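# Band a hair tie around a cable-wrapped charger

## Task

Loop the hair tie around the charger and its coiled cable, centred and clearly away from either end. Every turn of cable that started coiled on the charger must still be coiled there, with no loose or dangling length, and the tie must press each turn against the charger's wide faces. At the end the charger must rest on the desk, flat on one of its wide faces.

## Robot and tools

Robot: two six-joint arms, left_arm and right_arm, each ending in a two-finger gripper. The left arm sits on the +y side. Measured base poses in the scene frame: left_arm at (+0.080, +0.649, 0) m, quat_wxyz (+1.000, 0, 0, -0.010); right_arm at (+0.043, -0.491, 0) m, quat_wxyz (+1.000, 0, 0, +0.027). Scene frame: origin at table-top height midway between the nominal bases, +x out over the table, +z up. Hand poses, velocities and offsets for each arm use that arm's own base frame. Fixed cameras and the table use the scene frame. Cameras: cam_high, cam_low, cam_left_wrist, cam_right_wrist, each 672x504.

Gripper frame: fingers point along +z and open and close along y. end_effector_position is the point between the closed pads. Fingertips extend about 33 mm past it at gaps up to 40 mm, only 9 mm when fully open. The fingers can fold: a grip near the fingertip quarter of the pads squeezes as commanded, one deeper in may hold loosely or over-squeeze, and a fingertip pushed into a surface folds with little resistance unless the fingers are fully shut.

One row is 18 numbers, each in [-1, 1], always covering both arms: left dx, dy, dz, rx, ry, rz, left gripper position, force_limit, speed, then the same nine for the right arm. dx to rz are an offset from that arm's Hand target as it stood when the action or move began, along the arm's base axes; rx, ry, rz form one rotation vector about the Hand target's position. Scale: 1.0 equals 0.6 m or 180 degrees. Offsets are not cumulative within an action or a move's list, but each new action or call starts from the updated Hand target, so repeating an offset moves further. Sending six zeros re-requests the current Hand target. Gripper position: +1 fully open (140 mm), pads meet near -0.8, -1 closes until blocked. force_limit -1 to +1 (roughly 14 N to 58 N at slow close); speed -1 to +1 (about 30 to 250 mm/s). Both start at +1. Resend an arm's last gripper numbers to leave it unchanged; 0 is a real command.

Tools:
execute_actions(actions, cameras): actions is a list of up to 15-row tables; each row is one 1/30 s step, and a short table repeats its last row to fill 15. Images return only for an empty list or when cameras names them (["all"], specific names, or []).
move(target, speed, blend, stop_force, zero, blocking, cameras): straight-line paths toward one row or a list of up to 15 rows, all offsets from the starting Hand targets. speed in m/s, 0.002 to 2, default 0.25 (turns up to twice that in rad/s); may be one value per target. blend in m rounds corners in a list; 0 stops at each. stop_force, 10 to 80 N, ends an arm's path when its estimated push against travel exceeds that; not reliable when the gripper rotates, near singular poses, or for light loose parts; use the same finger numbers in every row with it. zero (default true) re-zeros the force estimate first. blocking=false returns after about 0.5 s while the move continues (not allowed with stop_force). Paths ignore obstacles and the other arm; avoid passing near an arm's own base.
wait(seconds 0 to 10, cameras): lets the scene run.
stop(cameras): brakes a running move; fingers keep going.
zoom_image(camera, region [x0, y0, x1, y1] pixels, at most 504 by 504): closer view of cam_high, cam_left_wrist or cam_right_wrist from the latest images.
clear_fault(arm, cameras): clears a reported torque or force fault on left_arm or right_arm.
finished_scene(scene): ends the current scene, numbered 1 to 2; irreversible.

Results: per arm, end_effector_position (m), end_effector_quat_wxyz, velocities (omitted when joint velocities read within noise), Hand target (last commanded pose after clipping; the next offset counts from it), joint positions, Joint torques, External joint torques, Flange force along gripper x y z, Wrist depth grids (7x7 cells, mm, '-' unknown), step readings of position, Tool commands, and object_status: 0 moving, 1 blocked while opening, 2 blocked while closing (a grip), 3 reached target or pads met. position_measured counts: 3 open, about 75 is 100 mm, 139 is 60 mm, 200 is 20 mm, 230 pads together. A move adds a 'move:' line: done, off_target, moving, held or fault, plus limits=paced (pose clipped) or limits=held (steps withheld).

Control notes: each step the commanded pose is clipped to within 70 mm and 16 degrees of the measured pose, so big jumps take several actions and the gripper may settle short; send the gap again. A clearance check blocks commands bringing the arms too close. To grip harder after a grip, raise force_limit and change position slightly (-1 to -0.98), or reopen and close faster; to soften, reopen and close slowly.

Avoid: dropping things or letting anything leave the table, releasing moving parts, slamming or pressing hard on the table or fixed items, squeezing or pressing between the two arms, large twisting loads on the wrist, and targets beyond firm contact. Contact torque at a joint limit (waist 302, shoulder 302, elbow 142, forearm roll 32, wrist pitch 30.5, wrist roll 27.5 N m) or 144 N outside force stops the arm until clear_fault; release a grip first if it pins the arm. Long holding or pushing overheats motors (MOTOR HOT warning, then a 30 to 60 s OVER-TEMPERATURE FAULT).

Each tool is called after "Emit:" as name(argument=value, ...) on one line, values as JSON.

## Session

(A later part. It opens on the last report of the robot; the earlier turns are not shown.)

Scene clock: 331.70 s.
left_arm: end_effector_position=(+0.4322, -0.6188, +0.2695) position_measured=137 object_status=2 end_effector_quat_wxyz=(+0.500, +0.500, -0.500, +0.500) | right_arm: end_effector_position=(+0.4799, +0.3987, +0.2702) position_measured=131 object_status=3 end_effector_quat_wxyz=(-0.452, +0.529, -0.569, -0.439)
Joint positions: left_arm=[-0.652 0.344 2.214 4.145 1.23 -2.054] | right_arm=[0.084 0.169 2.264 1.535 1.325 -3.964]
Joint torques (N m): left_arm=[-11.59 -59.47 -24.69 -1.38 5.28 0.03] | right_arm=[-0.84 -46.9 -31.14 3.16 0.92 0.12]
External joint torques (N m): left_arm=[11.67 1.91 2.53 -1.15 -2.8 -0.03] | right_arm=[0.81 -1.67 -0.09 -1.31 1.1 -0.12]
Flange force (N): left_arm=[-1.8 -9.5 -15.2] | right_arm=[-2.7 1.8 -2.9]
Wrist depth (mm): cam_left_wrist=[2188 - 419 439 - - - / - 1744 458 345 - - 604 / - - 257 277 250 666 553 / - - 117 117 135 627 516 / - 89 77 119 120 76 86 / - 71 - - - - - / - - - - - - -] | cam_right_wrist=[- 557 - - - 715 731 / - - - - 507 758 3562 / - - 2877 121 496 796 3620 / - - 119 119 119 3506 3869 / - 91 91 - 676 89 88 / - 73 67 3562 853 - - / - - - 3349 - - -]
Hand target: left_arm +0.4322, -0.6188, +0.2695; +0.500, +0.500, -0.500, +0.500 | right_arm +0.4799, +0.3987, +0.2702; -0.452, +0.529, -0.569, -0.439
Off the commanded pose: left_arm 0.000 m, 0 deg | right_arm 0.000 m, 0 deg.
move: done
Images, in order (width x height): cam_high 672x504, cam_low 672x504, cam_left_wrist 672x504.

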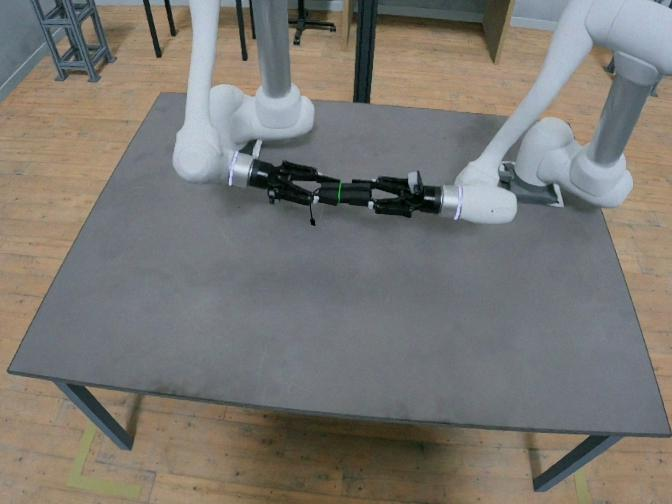

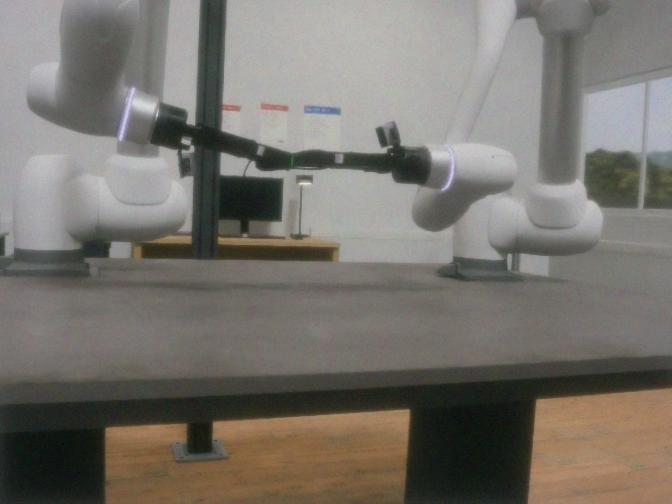

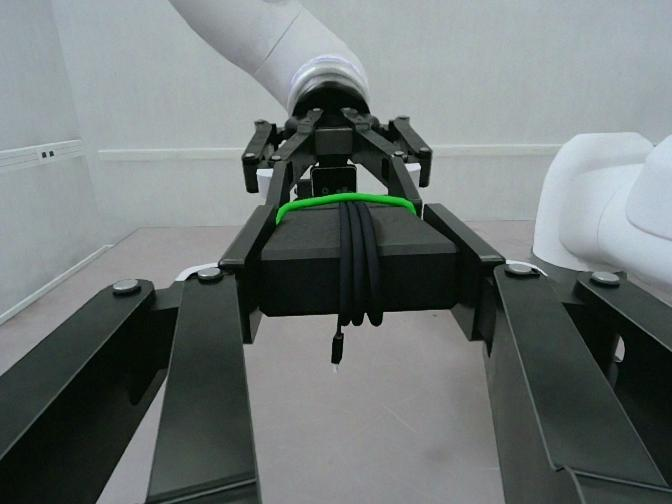

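Emit:
move(target=[0,0,0,0,0,0,-1,0.1,-1,-0.01,-0.19,0,0,0,0,-0.02,1,-1], speed=0.08, cameras=["cam_right_wrist","cam_high"])

Emit:
move(target=[0,0,0,0,0,0,-1,0.1,-1,0.013,0.208,0.25,-0.433,0.023,0,0.43,1,-1], cameras=["all"], speed=0.2)

Emit:
zoom_image(camera="cam_low", region=[220, 110, 380, 210])

Scene clock: 343.27 s.
left_arm: end_effector_position=(+0.4322, -0.6188, +0.2695) position_measured=137 object_status=2 end_effector_quat_wxyz=(+0.500, +0.500, -0.500, +0.500) | right_arm: end_effector_position=(+0.4739, +0.2848, +0.2703) position_measured=131 object_status=3 end_effector_quat_wxyz=(-0.452, +0.529, -0.569, -0.439)
Joint positions: left_arm=[-0.652 0.344 2.214 4.145 1.23 -2.054] | right_arm=[-0.163 0.155 2.282 1.351 1.483 -3.989]
Joint torques (N m): left_arm=[-4.19 -58.16 -23.48 -2.84 3.4 0.1] | right_arm=[-2.08 -46.69 -27.39 2.15 2.09 0.2]
External joint torques (N m): left_arm=[4.11 0.77 1.46 0.32 -0.93 -0.1] | right_arm=[2.12 0.34 -2.98 0.21 -0.03 -0.2]
Flange force (N): left_arm=[-0.5 -3.6 -6.9] | right_arm=[-2.1 -6.1 4.4]
Wrist depth (mm): cam_left_wrist=[- 2082 509 546 - - 397 / - - - 439 - 2785 438 / 2023 - 376 397 - 634 451 / 3108 - 116 114 117 631 445 / - 89 88 123 123 76 86 / - 70 - - - - - / - - 365 - - - -] | cam_right_wrist=[- - - 632 - 736 - / 1548 - - 989 1006 877 - / 2022 - 4316 622 613 927 3453 / - - 139 3400 138 3620 3453 / - 90 79 - 796 83 88 / - 73 3349 3252 951 - - / - - - 2953 - - -]
Hand target: left_arm +0.4322, -0.6188, +0.2695; +0.500, +0.500, -0.500, +0.500 | right_arm +0.4739, +0.2847, +0.2702; -0.452, +0.529, -0.569, -0.439
Off the commanded pose: left_arm 0.000 m, 0 deg | right_arm 0.000 m, 0 deg.
move: done
Images, in order (width x height): cam_high 672x504, cam_right_wrist 672x504.

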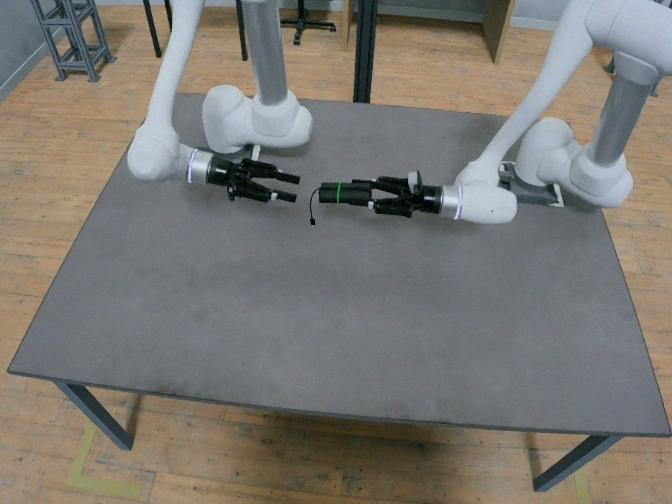

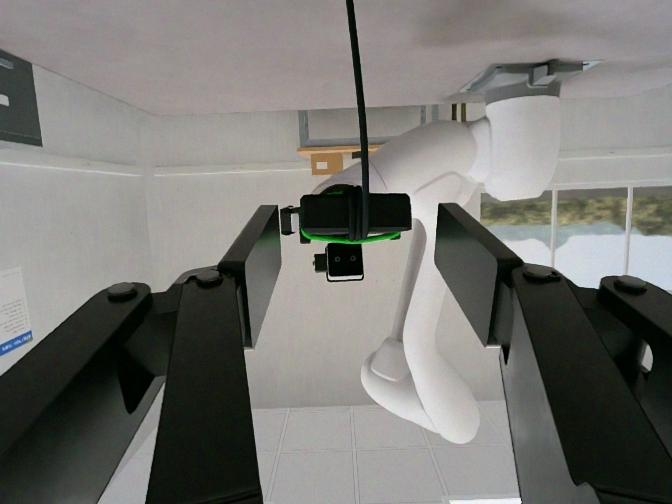

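Scene clock: 347.20 s.
left_arm: end_effector_position=(+0.4322, -0.6188, +0.2695) position_measured=137 object_status=2 end_effector_quat_wxyz=(+0.500, +0.500, -0.500, +0.500) | right_arm: end_effector_position=(+0.4817, +0.4095, +0.4202) position_measured=75 object_status=3 end_effector_quat_wxyz=(+0.001, +0.681, -0.733, -0.001)
Joint positions: left_arm=[-0.652 0.344 2.214 4.145 1.23 -2.054] | right_arm=[0.649 0.118 1.48 0.001 1.545 -2.419]
Joint torques (N m): left_arm=[-4.13 -58.37 -23.46 -2.84 3.42 0.16] | right_arm=[-2.93 -54.36 -39.26 4.04 0.37 0.06]
External joint torques (N m): left_arm=[4.17 0.81 1.38 0.31 -0.93 -0.16] | right_arm=[2.9 -0.28 -3.01 0.27 -0.35 -0.06]
Flange force (N): left_arm=[-0.4 -3.9 -6.9] | right_arm=[-6.9 -0.6 -4.6]
Wrist depth (mm): cam_left_wrist=[- - - 2357 2004 - - / - - - - - - - / - - - - - 658 572 / - - 114 117 128 646 584 / - 89 77 120 - 76 86 / - 70 433 427 - - - / - - - - - - -] | cam_right_wrist=[- 494 - - 477 - 496 / 526 510 537 269 - - - / - - - 284 - - - / 591 109 152 295 568 135 - / - 90 629 308 341 110 82 / - 63 - 341 332 - - / - - - 348 459 - -]
Hand target: left_arm +0.4322, -0.6188, +0.2695; +0.500, +0.500, -0.500, +0.500 | right_arm +0.4817, +0.4095, +0.4202; +0.001, +0.681, -0.733, -0.001
Off the commanded pose: left_arm 0.000 m, 0 deg | right_arm 0.000 m, 0 deg.
move: done

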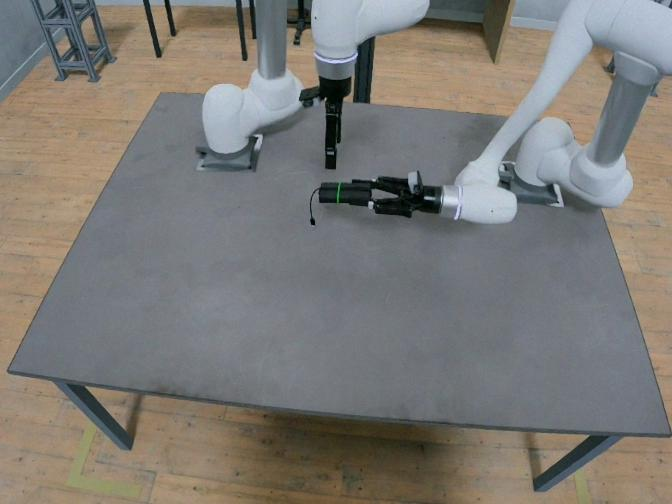

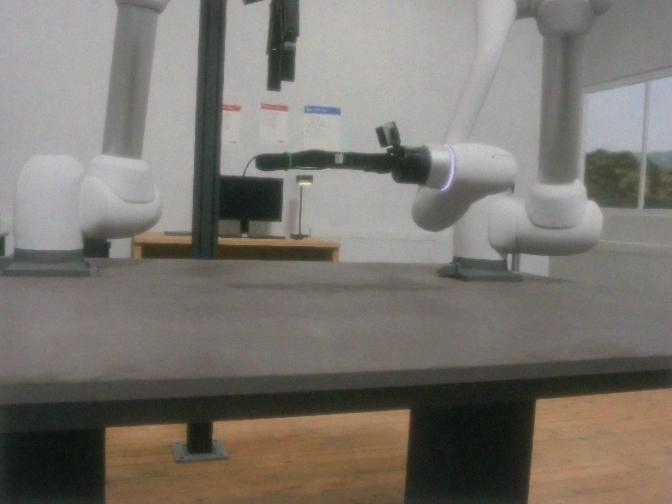

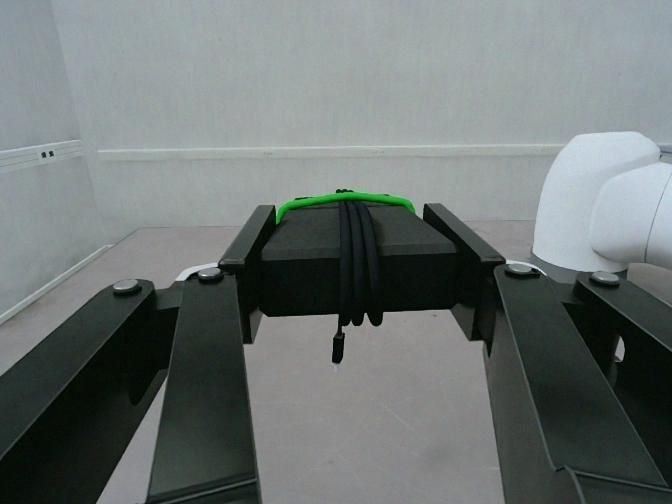

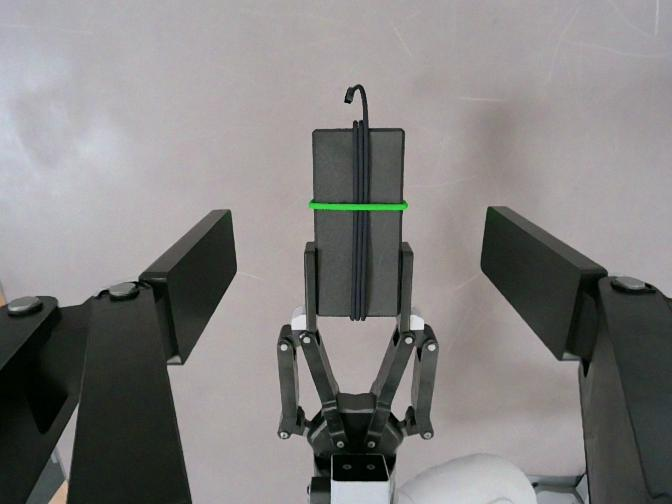

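Scaled by 3.150 from the camera's 672x504 image, which has a finer 960x720 frame.

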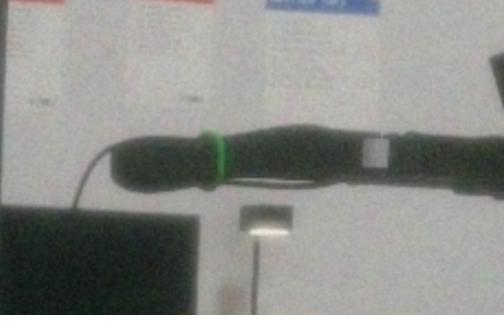

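Emit:
move(target=[0,0,0,0,0,0,-1,0.1,-1,0,0.003,-0.237,0,0,0,0.43,1,-1], cameras=["all"], speed=0.08)

Emit:
zoom_image(camera="cam_low", region=[220, 110, 380, 210])

Scene clock: 353.47 s.
left_arm: end_effector_position=(+0.4322, -0.6188, +0.2695) position_measured=137 object_status=2 end_effector_quat_wxyz=(+0.500, +0.500, -0.500, +0.500) | right_arm: end_effector_position=(+0.4817, +0.4113, +0.2781) position_measured=75 object_status=3 end_effector_quat_wxyz=(+0.001, +0.681, -0.733, -0.001)
Joint positions: left_arm=[-0.652 0.344 2.214 4.145 1.23 -2.054] | right_arm=[0.652 0.155 1.696 0.001 1.292 -2.417]
Joint torques (N m): left_arm=[-4.15 -57.72 -23.43 -2.91 3.43 0.1] | right_arm=[-2.33 -57 -37.66 3.94 0.33 0.14]
External joint torques (N m): left_arm=[4.18 0.23 1.4 0.4 -0.95 -0.1] | right_arm=[2.39 0.31 -2.98 0.21 -0.31 -0.14]
Flange force (N): left_arm=[0.6 -3.4 -7.4] | right_arm=[-6.8 -1.8 -3.3]
Wrist depth (mm): cam_left_wrist=[- 172 176 - 178 177 2410 / - - 187 - 191 - - / 2584 2410 196 3762 210 662 569 / - - 116 113 - 650 586 / - 88 88 - - 76 86 / - 71 - 461 - - - / - - - 383 - - -] | cam_right_wrist=[365 365 - - 364 - - / - 386 383 - 391 382 - / - 415 410 143 145 419 - / - 113 139 150 149 135 430 / - 90 - 157 158 117 82 / - 485 493 164 164 - - / - - 199 173 172 - -]
Hand target: left_arm +0.4322, -0.6188, +0.2695; +0.500, +0.500, -0.500, +0.500 | right_arm +0.4817, +0.4113, +0.2780; +0.001, +0.681, -0.733, -0.001
Off the commanded pose: left_arm 0.000 m, 0 deg | right_arm 0.000 m, 0 deg.
move: done

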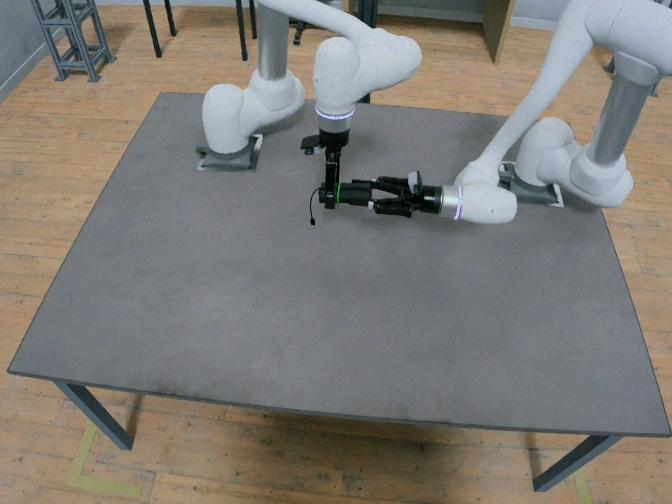

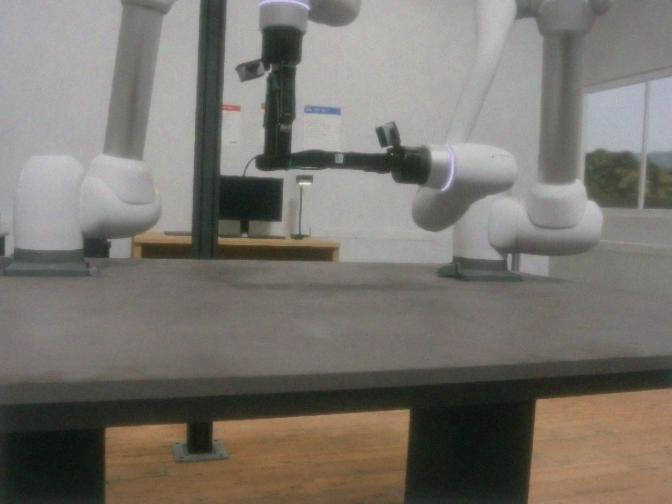

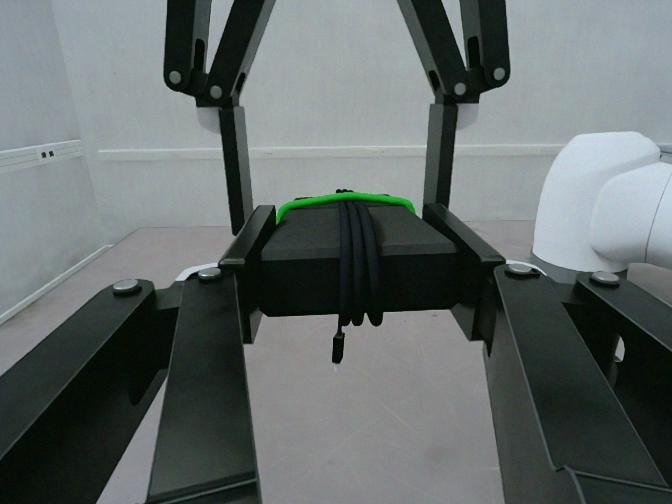

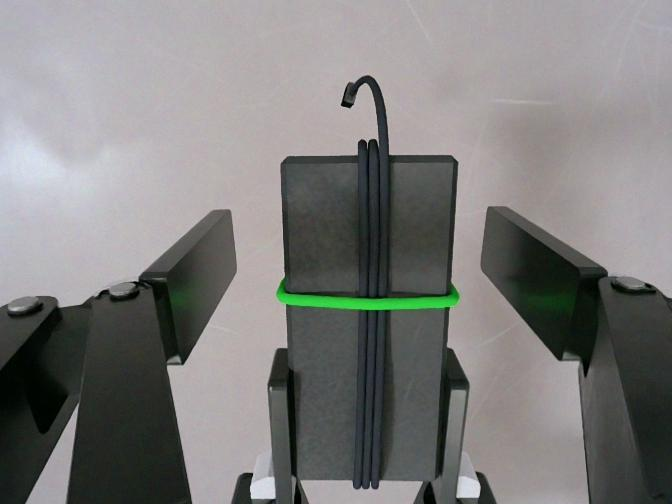

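Scaled by 3.150 from the camera's 672x504 image, which has a finer 960x720 frame.

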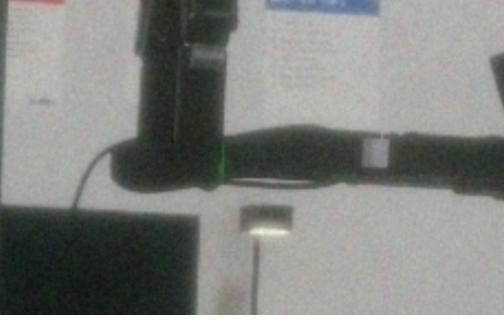

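Emit:
move(target=[0,0,0,0,0,0,-1,0.1,-1,0,0,-0.003,0,0,0,-1,1,-1])

Emit:
wait(seconds=1.2, cameras=["cam_left_wrist","cam_right_wrist"])

Scene clock: 359.47 s.
left_arm: end_effector_position=(+0.4322, -0.6188, +0.2695) position_measured=137 object_status=2 end_effector_quat_wxyz=(+0.500, +0.500, -0.500, +0.500) | right_arm: end_effector_position=(+0.4817, +0.4114, +0.2762) position_measured=138 object_status=0 end_effector_quat_wxyz=(+0.001, +0.681, -0.733, -0.001)
Joint positions: left_arm=[-0.652 0.344 2.214 4.145 1.23 -2.054] | right_arm=[0.652 0.156 1.698 0.001 1.289 -2.417]
Joint torques (N m): left_arm=[-13.95 -63.13 -22.82 -0.03 7.64 -0.15] | right_arm=[-6.1 -51.14 -39.55 1.83 -3.66 0.57]
External joint torques (N m): left_arm=[13.78 5.76 0.71 -2.49 -5.15 0.15] | right_arm=[6.11 -5.59 -0.95 2.3 3.69 -0.57]
Flange force (N): left_arm=[-6.0 -16.0 -10.2] | right_arm=[-2.3 10.1 -10.3]
Wrist depth (mm): cam_left_wrist=[- - 175 - 178 - 2281 / 1881 - 185 - 187 - 3635 / - - 197 - 204 634 572 / - 774 116 114 122 652 586 / - 89 88 - - 76 86 / - - - 441 - - - / - - - 359 365 - -] | cam_right_wrist=[363 356 364 - - - 367 / - - 381 378 382 - 384 / - - 397 143 144 - 401 / - - 132 148 148 110 - / - 88 91 155 154 78 88 / - - 66 161 160 - - / - - - 169 169 - -]
Hand target: left_arm +0.4322, -0.6188, +0.2695; +0.500, +0.500, -0.500, +0.500 | right_arm +0.4817, +0.4113, +0.2762; +0.001, +0.681, -0.733, -0.001
Off the commanded pose: left_arm 0.000 m, 0 deg | right_arm 0.000 m, 0 deg.
move: done

Scene clock: 360.67 s.
left_arm: end_effector_position=(+0.4322, -0.6188, +0.2695) position_measured=137 object_status=2 end_effector_quat_wxyz=(+0.500, +0.500, -0.500, +0.500) | right_arm: end_effector_position=(+0.4817, +0.4113, +0.2762) position_measured=138 object_status=2 end_effector_quat_wxyz=(+0.001, +0.681, -0.733, -0.001)
Joint positions: left_arm=[-0.652 0.344 2.214 4.145 1.23 -2.054] | right_arm=[0.652 0.156 1.698 0.001 1.289 -2.417]
Joint torques (N m): left_arm=[-14.24 -63.03 -22.26 0.14 7.73 -0.15] | right_arm=[-6.92 -51.62 -39.57 1.46 -3.6 0.5]
External joint torques (N m): left_arm=[14.15 5.66 0.27 -2.65 -5.25 0.14] | right_arm=[6.94 -4.83 -0.69 2.65 3.63 -0.5]
Flange force (N): left_arm=[-5.6 -16.8 -10.1] | right_arm=[-3.9 10.5 -9.6]
Wrist depth (mm): cam_left_wrist=[- - 175 - 178 - - / - - 185 2281 187 3108 - / - - - 2465 204 633 573 / - 875 114 117 - 648 583 / - 89 77 - - 76 86 / - - - - - - - / - - - - - - -] | cam_right_wrist=[365 - 363 368 365 - - / 384 - - - 379 - - / 407 413 - 142 144 - - / - - 124 148 148 105 428 / - 88 91 154 154 78 88 / - - 66 161 160 - - / - - - 170 169 - -]
Hand target: left_arm +0.4322, -0.6188, +0.2695; +0.500, +0.500, -0.500, +0.500 | right_arm +0.4817, +0.4113, +0.2762; +0.001, +0.681, -0.733, -0.001
Tool commands: left_gripper/position=-1.0 left_gripper/force_limit=+0.1 left_gripper/speed=-1.0 right_gripper/position=-1.0 right_gripper/force_limit=+1.0 right_gripper/speed=-1.0
Off the commanded pose: left_arm 0.000 m, 0 deg | right_arm 0.000 m, 0 deg.
wait: 1.20 s; at rest by 0.17 s
Images, in order (width x height): cam_left_wrist 672x504, cam_right_wrist 672x504.

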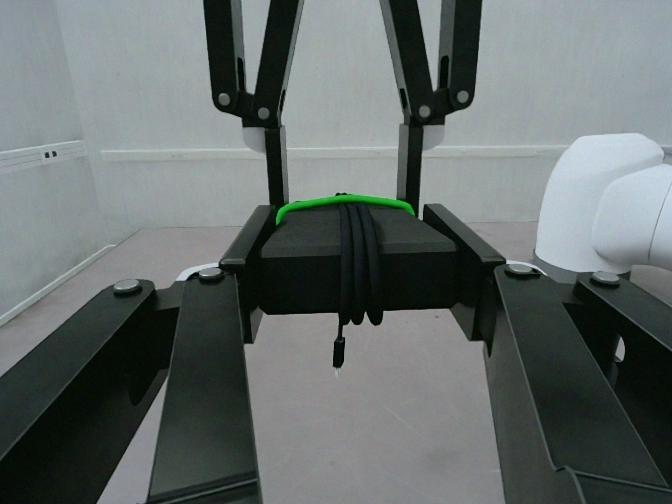

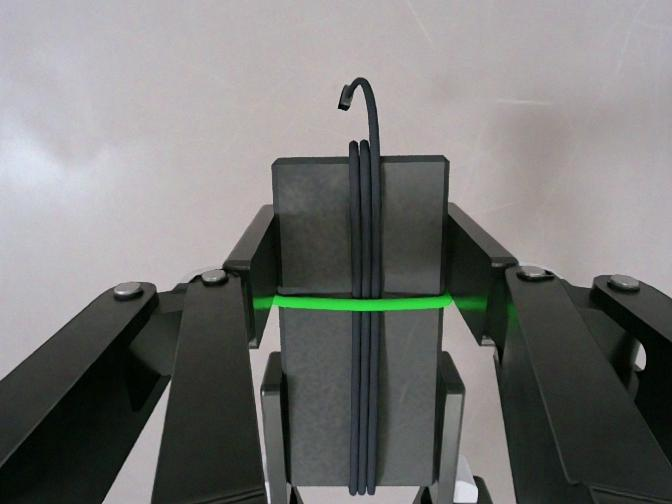

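Emit:
move(target=[0,0,0,0,0,0,0.1,1,-1,0,0,0,0,0,0,-1,1,-1])

Emit:
move(target=[0,0.3,0,0,0,0,0.1,1,-1,0,0,0,0,0,0,-1,1,-1], speed=0.15, cameras=["all"])

Emit:
zoom_image(camera="cam_low", region=[220, 90, 380, 210])

Scene clock: 364.23 s.
left_arm: end_effector_position=(+0.4322, -0.6188, +0.2695) position_measured=117 object_status=0 end_effector_quat_wxyz=(+0.500, +0.500, -0.500, +0.500) | right_arm: end_effector_position=(+0.4817, +0.4113, +0.2762) position_measured=138 object_status=2 end_effector_quat_wxyz=(+0.001, +0.681, -0.733, -0.001)
Joint positions: left_arm=[-0.652 0.344 2.214 4.145 1.23 -2.054] | right_arm=[0.652 0.156 1.698 0.001 1.289 -2.417]
Joint torques (N m): left_arm=[-4.23 -55.41 -21.55 -2.31 2.25 0.09] | right_arm=[-1.88 -59.05 -39.05 4.03 0.18 0.18]
External joint torques (N m): left_arm=[4.11 -2.05 -0.49 -0.2 0.23 -0.09] | right_arm=[1.91 2.5 -1.37 0.1 -0.15 -0.18]
Flange force (N): left_arm=[3.4 -3.6 -7.0] | right_arm=[-6.5 -2.7 -0.4]
Wrist depth (mm): cam_left_wrist=[- 2331 174 - 177 - - / - - 185 - 187 - - / - - 210 2494 3108 618 578 / - - 110 115 124 114 594 / - 86 107 119 - 81 86 / - - 433 - - - - / - - - - - - -] | cam_right_wrist=[- - - 367 353 - 366 / - 388 - 385 - - 387 / 410 - - 143 144 421 401 / 443 428 132 148 148 423 - / - 88 91 154 154 83 88 / - - 66 161 163 - - / - - 182 169 169 - -]
Hand target: left_arm +0.4322, -0.6188, +0.2695; +0.500, +0.500, -0.500, +0.500 | right_arm +0.4817, +0.4113, +0.2762; +0.001, +0.681, -0.733, -0.001
Off the commanded pose: left_arm 0.000 m, 0 deg | right_arm 0.000 m, 0 deg.
move: done

Scene clock: 365.93 s.
left_arm: end_effector_position=(+0.4322, -0.4389, +0.2695) position_measured=117 object_status=3 end_effector_quat_wxyz=(+0.500, +0.500, -0.500, +0.500) | right_arm: end_effector_position=(+0.4817, +0.4113, +0.2762) position_measured=138 object_status=2 end_effector_quat_wxyz=(+0.001, +0.681, -0.733, -0.001)
Joint positions: left_arm=[-0.319 0.262 2.349 4.435 1.411 -2.08] | right_arm=[0.652 0.156 1.698 0.001 1.289 -2.417]
Joint torques (N m): left_arm=[-4.92 -44.45 -18.27 -1.61 2.34 0.12] | right_arm=[-2.33 -58.96 -39.11 3.97 0.24 0.15]
External joint torques (N m): left_arm=[4.86 -1.46 -0.64 -0.35 0.11 -0.12] | right_arm=[2.3 2.29 -1.38 0.16 -0.21 -0.15]
Flange force (N): left_arm=[3.2 -2.8 -10.0] | right_arm=[-6.8 -2.1 -0.4]
Wrist depth (mm): cam_left_wrist=[2331 - - 328 - - 602 / - - 3404 348 2306 - 646 / 2257 2785 2749 - 2553 760 648 / - - 123 - 138 769 646 / - 86 107 - - 81 86 / - - - - - - - / - - - 361 378 - -] | cam_right_wrist=[367 362 - - - 361 369 / - 388 - - 393 372 390 / - 405 398 142 144 - - / - 439 132 149 148 105 424 / - 88 91 154 154 83 88 / - - - 161 162 - - / - - - 170 169 - -]
Hand target: left_arm +0.4322, -0.4388, +0.2695; +0.500, +0.500, -0.500, +0.500 | right_arm +0.4817, +0.4113, +0.2762; +0.001, +0.681, -0.733, -0.001
Off the commanded pose: left_arm 0.000 m, 0 deg | right_arm 0.000 m, 0 deg.
move: done

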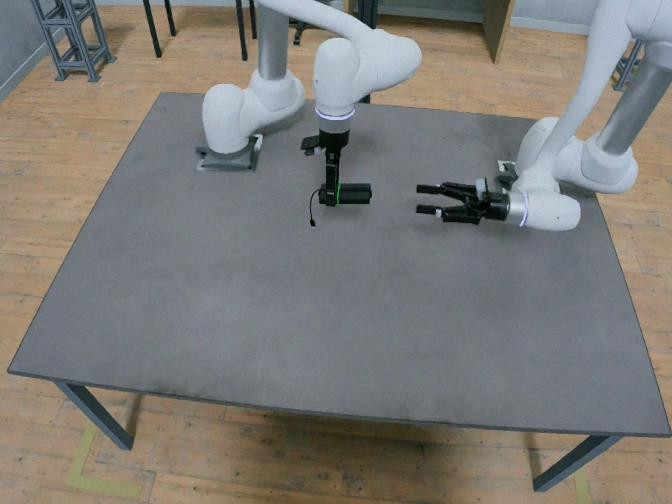

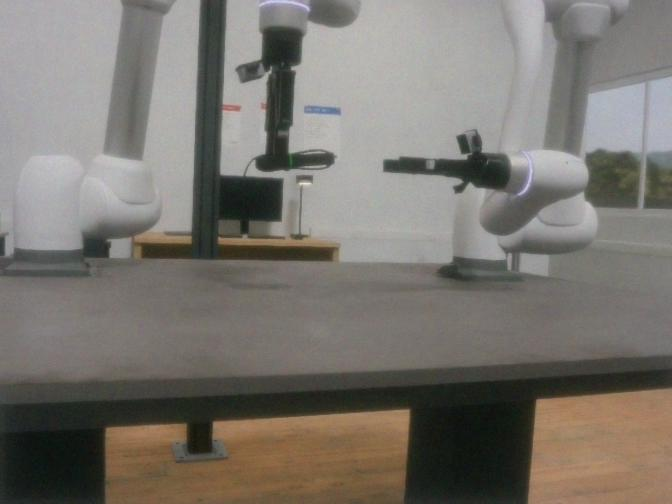

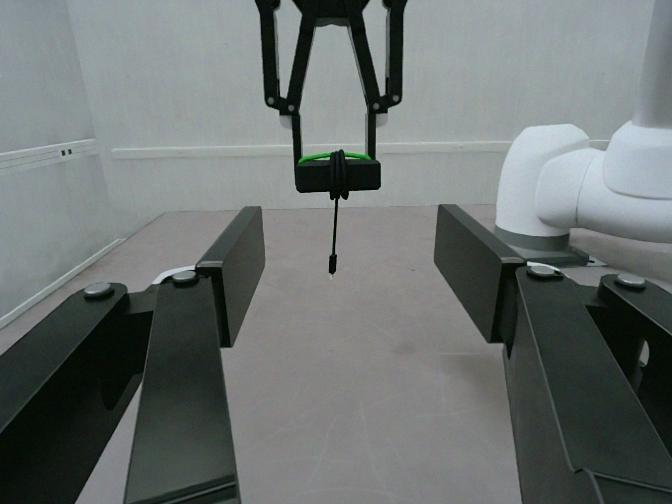

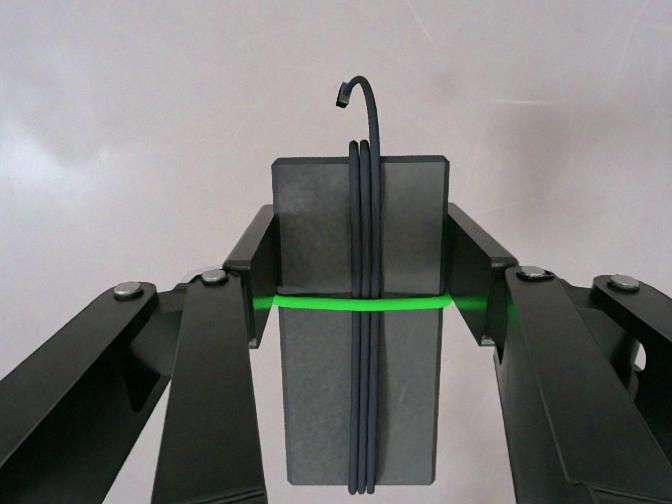

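Scaled by 3.150 from the camera's 672x504 image, which has a finer 960x720 frame.

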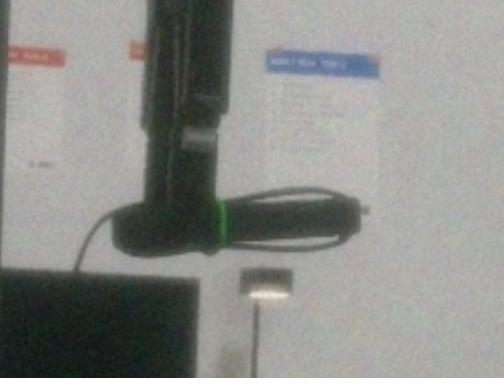

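Emit:
move(target=[0,0,0,0,0,0,0.1,1,-1,0,0,-0.345,0,0,0,-1,1,-1], speed=0.12)

Emit:
move(target=[0,0,0,0,0,0,0.1,1,-1,0,0,-0.07,0,0,0,-1,1,-1], speed=0.012, stop_force=10, cameras=["cam_high","cam_low","cam_right_wrist"])

Emit:
zoom_image(camera="cam_low", region=[200, 200, 380, 320])

Scene clock: 372.27 s.
left_arm: end_effector_position=(+0.4322, -0.4388, +0.2695) position_measured=117 object_status=3 end_effector_quat_wxyz=(+0.500, +0.500, -0.500, +0.500) | right_arm: end_effector_position=(+0.4817, +0.4113, +0.0693) position_measured=138 object_status=2 end_effector_quat_wxyz=(+0.001, +0.681, -0.733, -0.001)
Joint positions: left_arm=[-0.319 0.262 2.349 4.435 1.411 -2.08] | right_arm=[0.652 0.311 1.915 0.002 0.917 -2.417]
Joint torques (N m): left_arm=[-4.52 -44.74 -18.18 -1.75 2.26 0.08] | right_arm=[-2.1 -68.8 -32.25 3.27 0.26 0.14]
External joint torques (N m): left_arm=[4.6 -1.11 -0.59 -0.19 0.18 -0.08] | right_arm=[2.1 3.35 -1.45 0.17 -0.26 -0.14]
Flange force (N): left_arm=[2.5 -3.0 -9.7] | right_arm=[-7.4 -3.1 2.8]
Wrist depth (mm): cam_left_wrist=[- - - 287 236 206 519 / - 2437 - 330 - - 578 / 2023 - - 355 - 769 654 / - - 124 394 138 769 679 / - 86 110 435 524 81 86 / - - - - - - - / - - - - - - -] | cam_right_wrist=[180 178 182 181 179 181 183 / 191 192 190 191 191 191 191 / 198 199 198 144 145 200 199 / - - 132 148 147 121 212 / - 88 91 156 154 83 88 / - - 66 161 162 - - / - - - 169 170 - -]
Hand target: left_arm +0.4322, -0.4388, +0.2695; +0.500, +0.500, -0.500, +0.500 | right_arm +0.4817, +0.4113, +0.0692; +0.001, +0.681, -0.733, -0.001
Off the commanded pose: left_arm 0.000 m, 0 deg | right_arm 0.000 m, 0 deg.
move: done

Scene clock: 375.77 s.
left_arm: end_effector_position=(+0.4322, -0.4388, +0.2695) position_measured=117 object_status=3 end_effector_quat_wxyz=(+0.500, +0.500, -0.500, +0.500) | right_arm: end_effector_position=(+0.4817, +0.4114, +0.0350) position_measured=138 object_status=2 end_effector_quat_wxyz=(+0.001, +0.681, -0.733, -0.001)
Joint positions: left_arm=[-0.319 0.262 2.349 4.435 1.411 -2.08] | right_arm=[0.652 0.349 1.94 0.002 0.855 -2.417]
Joint torques (N m): left_arm=[-4.44 -44.86 -18.24 -1.74 2.22 0.16] | right_arm=[-2.79 -63.68 -25.74 3.02 0.22 0.2]
External joint torques (N m): left_arm=[4.5 -1.2 -0.64 -0.21 0.22 -0.17] | right_arm=[2.77 -3.5 -5.9 0.21 -0.18 -0.2]
Flange force (N): left_arm=[2.8 -3.0 -9.6] | right_arm=[-7.9 -2.2 -7.6]
Wrist depth (mm): cam_left_wrist=[- - - 273 221 189 182 / - 2681 - 322 248 216 589 / - - - 351 2211 771 650 / - 920 123 398 138 766 656 / - 86 107 443 - 81 86 / - - - 437 426 - - / - - 383 376 377 - -] | cam_right_wrist=[150 148 150 150 150 150 151 / 158 159 160 158 161 159 159 / 167 168 168 143 145 169 169 / 178 178 133 149 148 175 179 / - 88 109 156 155 83 88 / - - 66 162 164 - - / - - - 173 172 - -]
Hand target: left_arm +0.4322, -0.4388, +0.2695; +0.500, +0.500, -0.500, +0.500 | right_arm +0.4818, +0.4114, +0.0350; +0.001, +0.681, -0.733, -0.001 (not the last commanded pose)
Off the commanded pose: left_arm 0.000 m, 0 deg | right_arm 0.008 m, 0 deg.
move: contact (right_arm)
Images, in order (width x height): cam_high 672x504, cam_low 672x504, cam_right_wrist 672x504.

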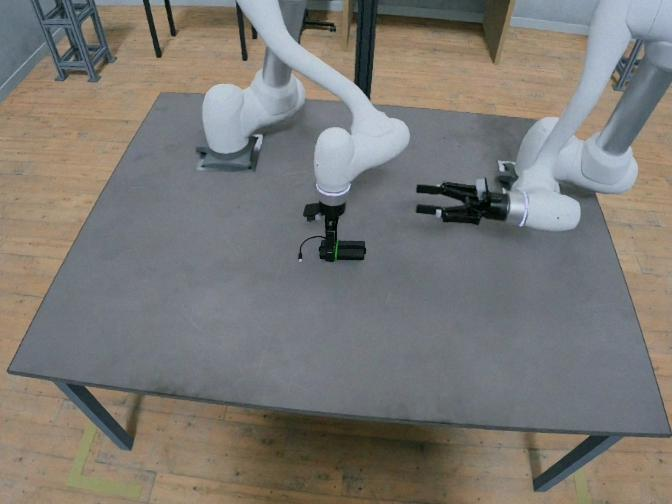

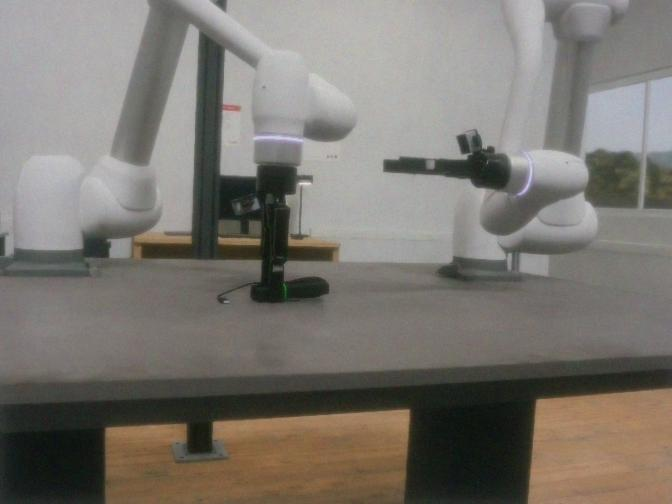

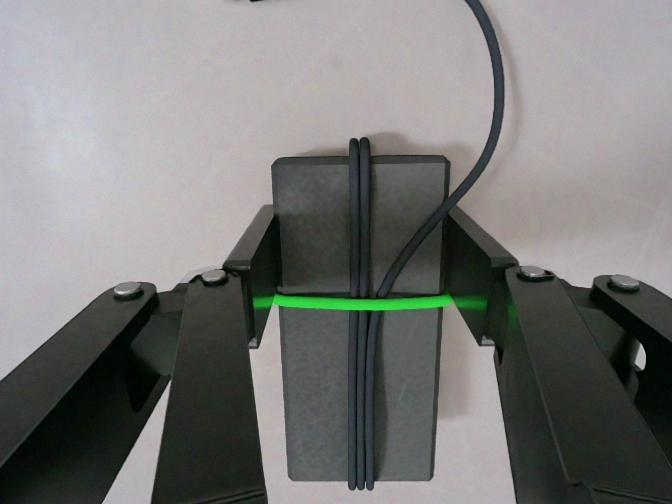

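Scaled by 2.800 from the camera's 672x504 image, which has a finer 960x720 frame.

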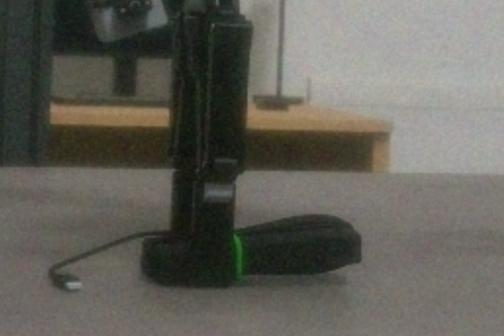

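Emit:
move(target=[0,0.2,0.1,0,0,0,0.1,1,-1,0.009,-0.13,0.22,0,0,0,-1,1,-1], speed=0.1, cameras=["cam_low","cam_right_wrist"])

Emit:
zoom_image(camera="cam_low", region=[180, 120, 380, 290])

Scene clock: 383.03 s.
left_arm: end_effector_position=(+0.4322, -0.3189, +0.3295) position_measured=117 object_status=3 end_effector_quat_wxyz=(+0.500, +0.500, -0.500, +0.500) | right_arm: end_effector_position=(+0.4872, +0.3334, +0.1670) position_measured=138 object_status=2 end_effector_quat_wxyz=(+0.001, +0.681, -0.733, -0.001)
Joint positions: left_arm=[-0.048 0.134 2.335 4.674 1.541 -2.243] | right_arm=[0.541 0.158 1.907 0.001 1.078 -2.527]
Joint torques (N m): left_arm=[-2.3 -36.87 -22.69 -1.64 2.05 -0.01] | right_arm=[-0.57 -55.96 -35.47 3.63 0.08 0.25]
External joint torques (N m): left_arm=[2.28 -0.14 -0.4 -0.2 0.13 0.01] | right_arm=[0.58 2.63 -1.59 0.15 -0.06 -0.25]
Flange force (N): left_arm=[0.5 -0.7 -5.1] | right_arm=[-4.7 -5.0 0.6]
Wrist depth (mm): cam_left_wrist=[- - - 463 394 - 634 / - - - 512 - - 694 / - - - 564 - 875 710 / - - 123 625 138 780 742 / - 86 106 - - 81 86 / - - 513 - - - - / - - - - - - -] | cam_right_wrist=[271 267 267 265 267 265 262 / 280 281 284 286 276 275 285 / 303 304 297 143 143 307 302 / 320 313 132 149 148 122 324 / - 88 91 155 154 83 88 / - - 66 162 163 - - / - - - 170 171 - -]
Hand target: left_arm +0.4322, -0.3188, +0.3295; +0.500, +0.500, -0.500, +0.500 | right_arm +0.4872, +0.3334, +0.1670; +0.001, +0.681, -0.733, -0.001
Off the commanded pose: left_arm 0.000 m, 0 deg | right_arm 0.000 m, 0 deg.
move: done
Images, in order (width x height): cam_low 672x504, cam_right_wrist 672x504.

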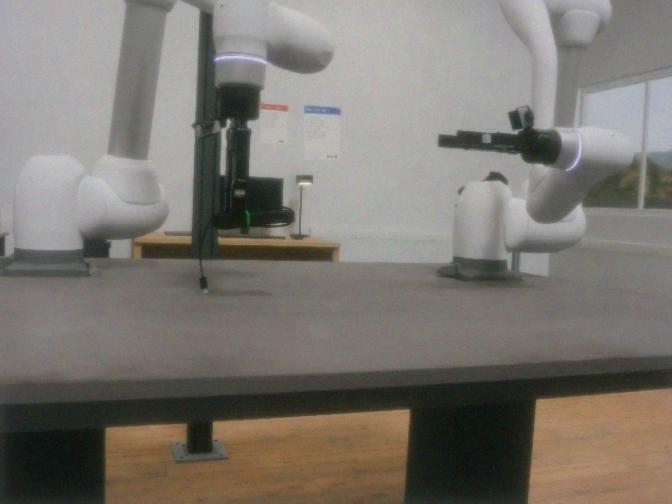

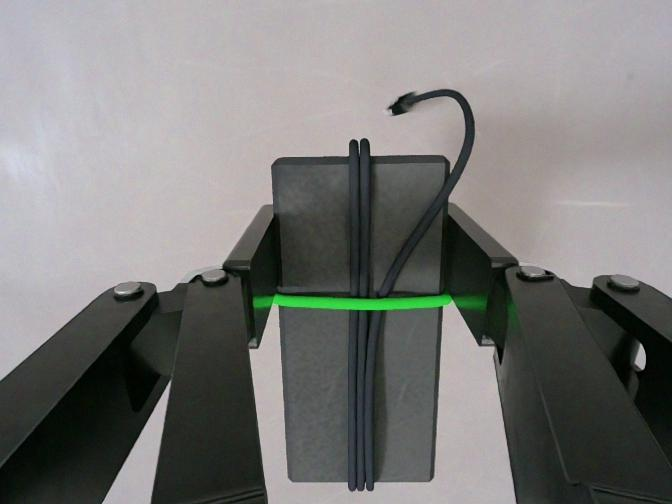

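Scaled by 2.520 from the camera's 672x504 image, which has a finer 960x720 frame.

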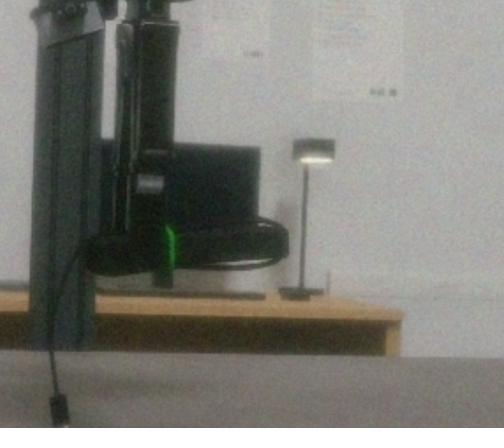

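Emit:
move(target=[[0,0,0,0,0,0,0.1,1,-1,0,0,-0.06,0,0,0,-1,1,-1],[0,0,0,0,0,0,0.1,1,-1,-0.05,0.09,-0.15,0,0,0,-1,1,-1],[0,0,0,0,0,0,0.1,1,-1,-0.1,0.19,-0.205,0,0,0,-1,1,-1]], speed=0.06, blend=[0.01,0.01,0], cameras=["cam_low","cam_right_wrist"])

Emit:
zoom_image(camera="cam_low", region=[180, 180, 380, 320])

Scene clock: 390.90 s.
left_arm: end_effector_position=(+0.4322, -0.3188, +0.3295) position_measured=117 object_status=3 end_effector_quat_wxyz=(+0.500, +0.500, -0.500, +0.500) | right_arm: end_effector_position=(+0.4272, +0.4473, +0.0441) position_measured=138 object_status=2 end_effector_quat_wxyz=(+0.001, +0.681, -0.733, -0.001)
Joint positions: left_arm=[-0.048 0.134 2.335 4.675 1.541 -2.243] | right_arm=[0.752 0.319 1.963 0.002 0.861 -2.317]
Joint torques (N m): left_arm=[-4.45 -35.94 -22.69 -1.61 1.94 0.08] | right_arm=[-2.04 -66.75 -30.62 3.12 0.31 0.17]
External joint torques (N m): left_arm=[4.42 -1.32 -0.56 -0.24 0.25 -0.08] | right_arm=[1.77 2.17 -1.49 0.15 -0.29 -0.17]
Flange force (N): left_arm=[2.9 0.4 -10.2] | right_arm=[-6.1 -1.7 2.0]
Wrist depth (mm): cam_left_wrist=[- - - 387 380 318 599 / - - - 416 357 304 287 / - - - 446 434 831 729 / - - 123 498 154 120 763 / - 86 106 - 526 81 86 / - - - - - - - / - - - - - - -] | cam_right_wrist=[157 158 158 155 156 158 158 / 167 167 167 167 165 165 167 / 177 177 177 143 145 178 177 / 187 186 133 149 148 111 189 / - 88 110 155 155 83 88 / - - 66 162 165 - - / - - - 172 172 - -]
Hand target: left_arm +0.4322, -0.3188, +0.3295; +0.500, +0.500, -0.500, +0.500 | right_arm +0.4272, +0.4474, +0.0440; +0.001, +0.681, -0.733, -0.001
Off the commanded pose: left_arm 0.000 m, 0 deg | right_arm 0.000 m, 0 deg.
move: done
Images, in order (width x height): cam_low 672x504, cam_right_wrist 672x504.

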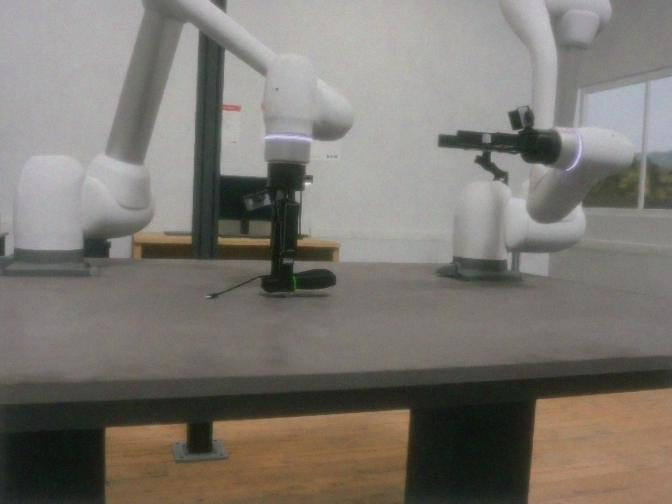

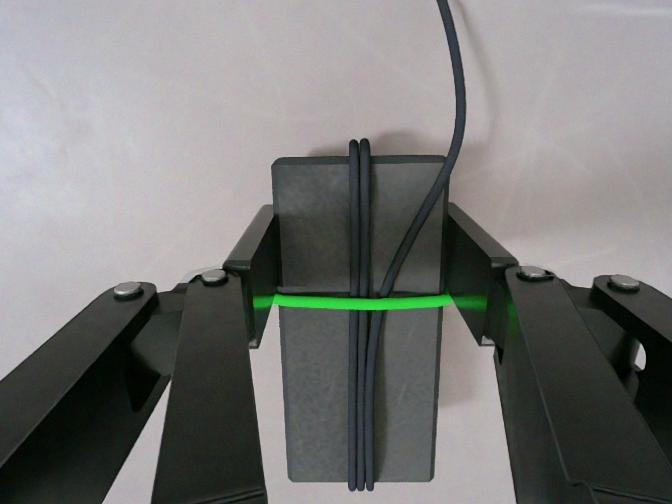

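Scaled by 2.520 from the camera's 672x504 image, which has a finer 960x720 frame.

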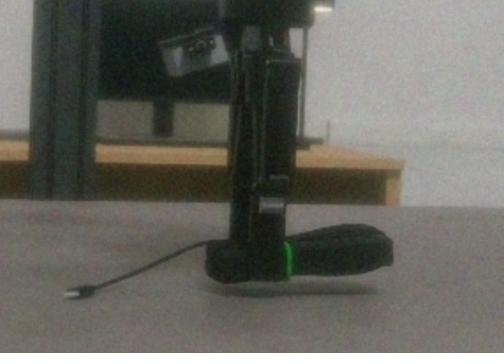

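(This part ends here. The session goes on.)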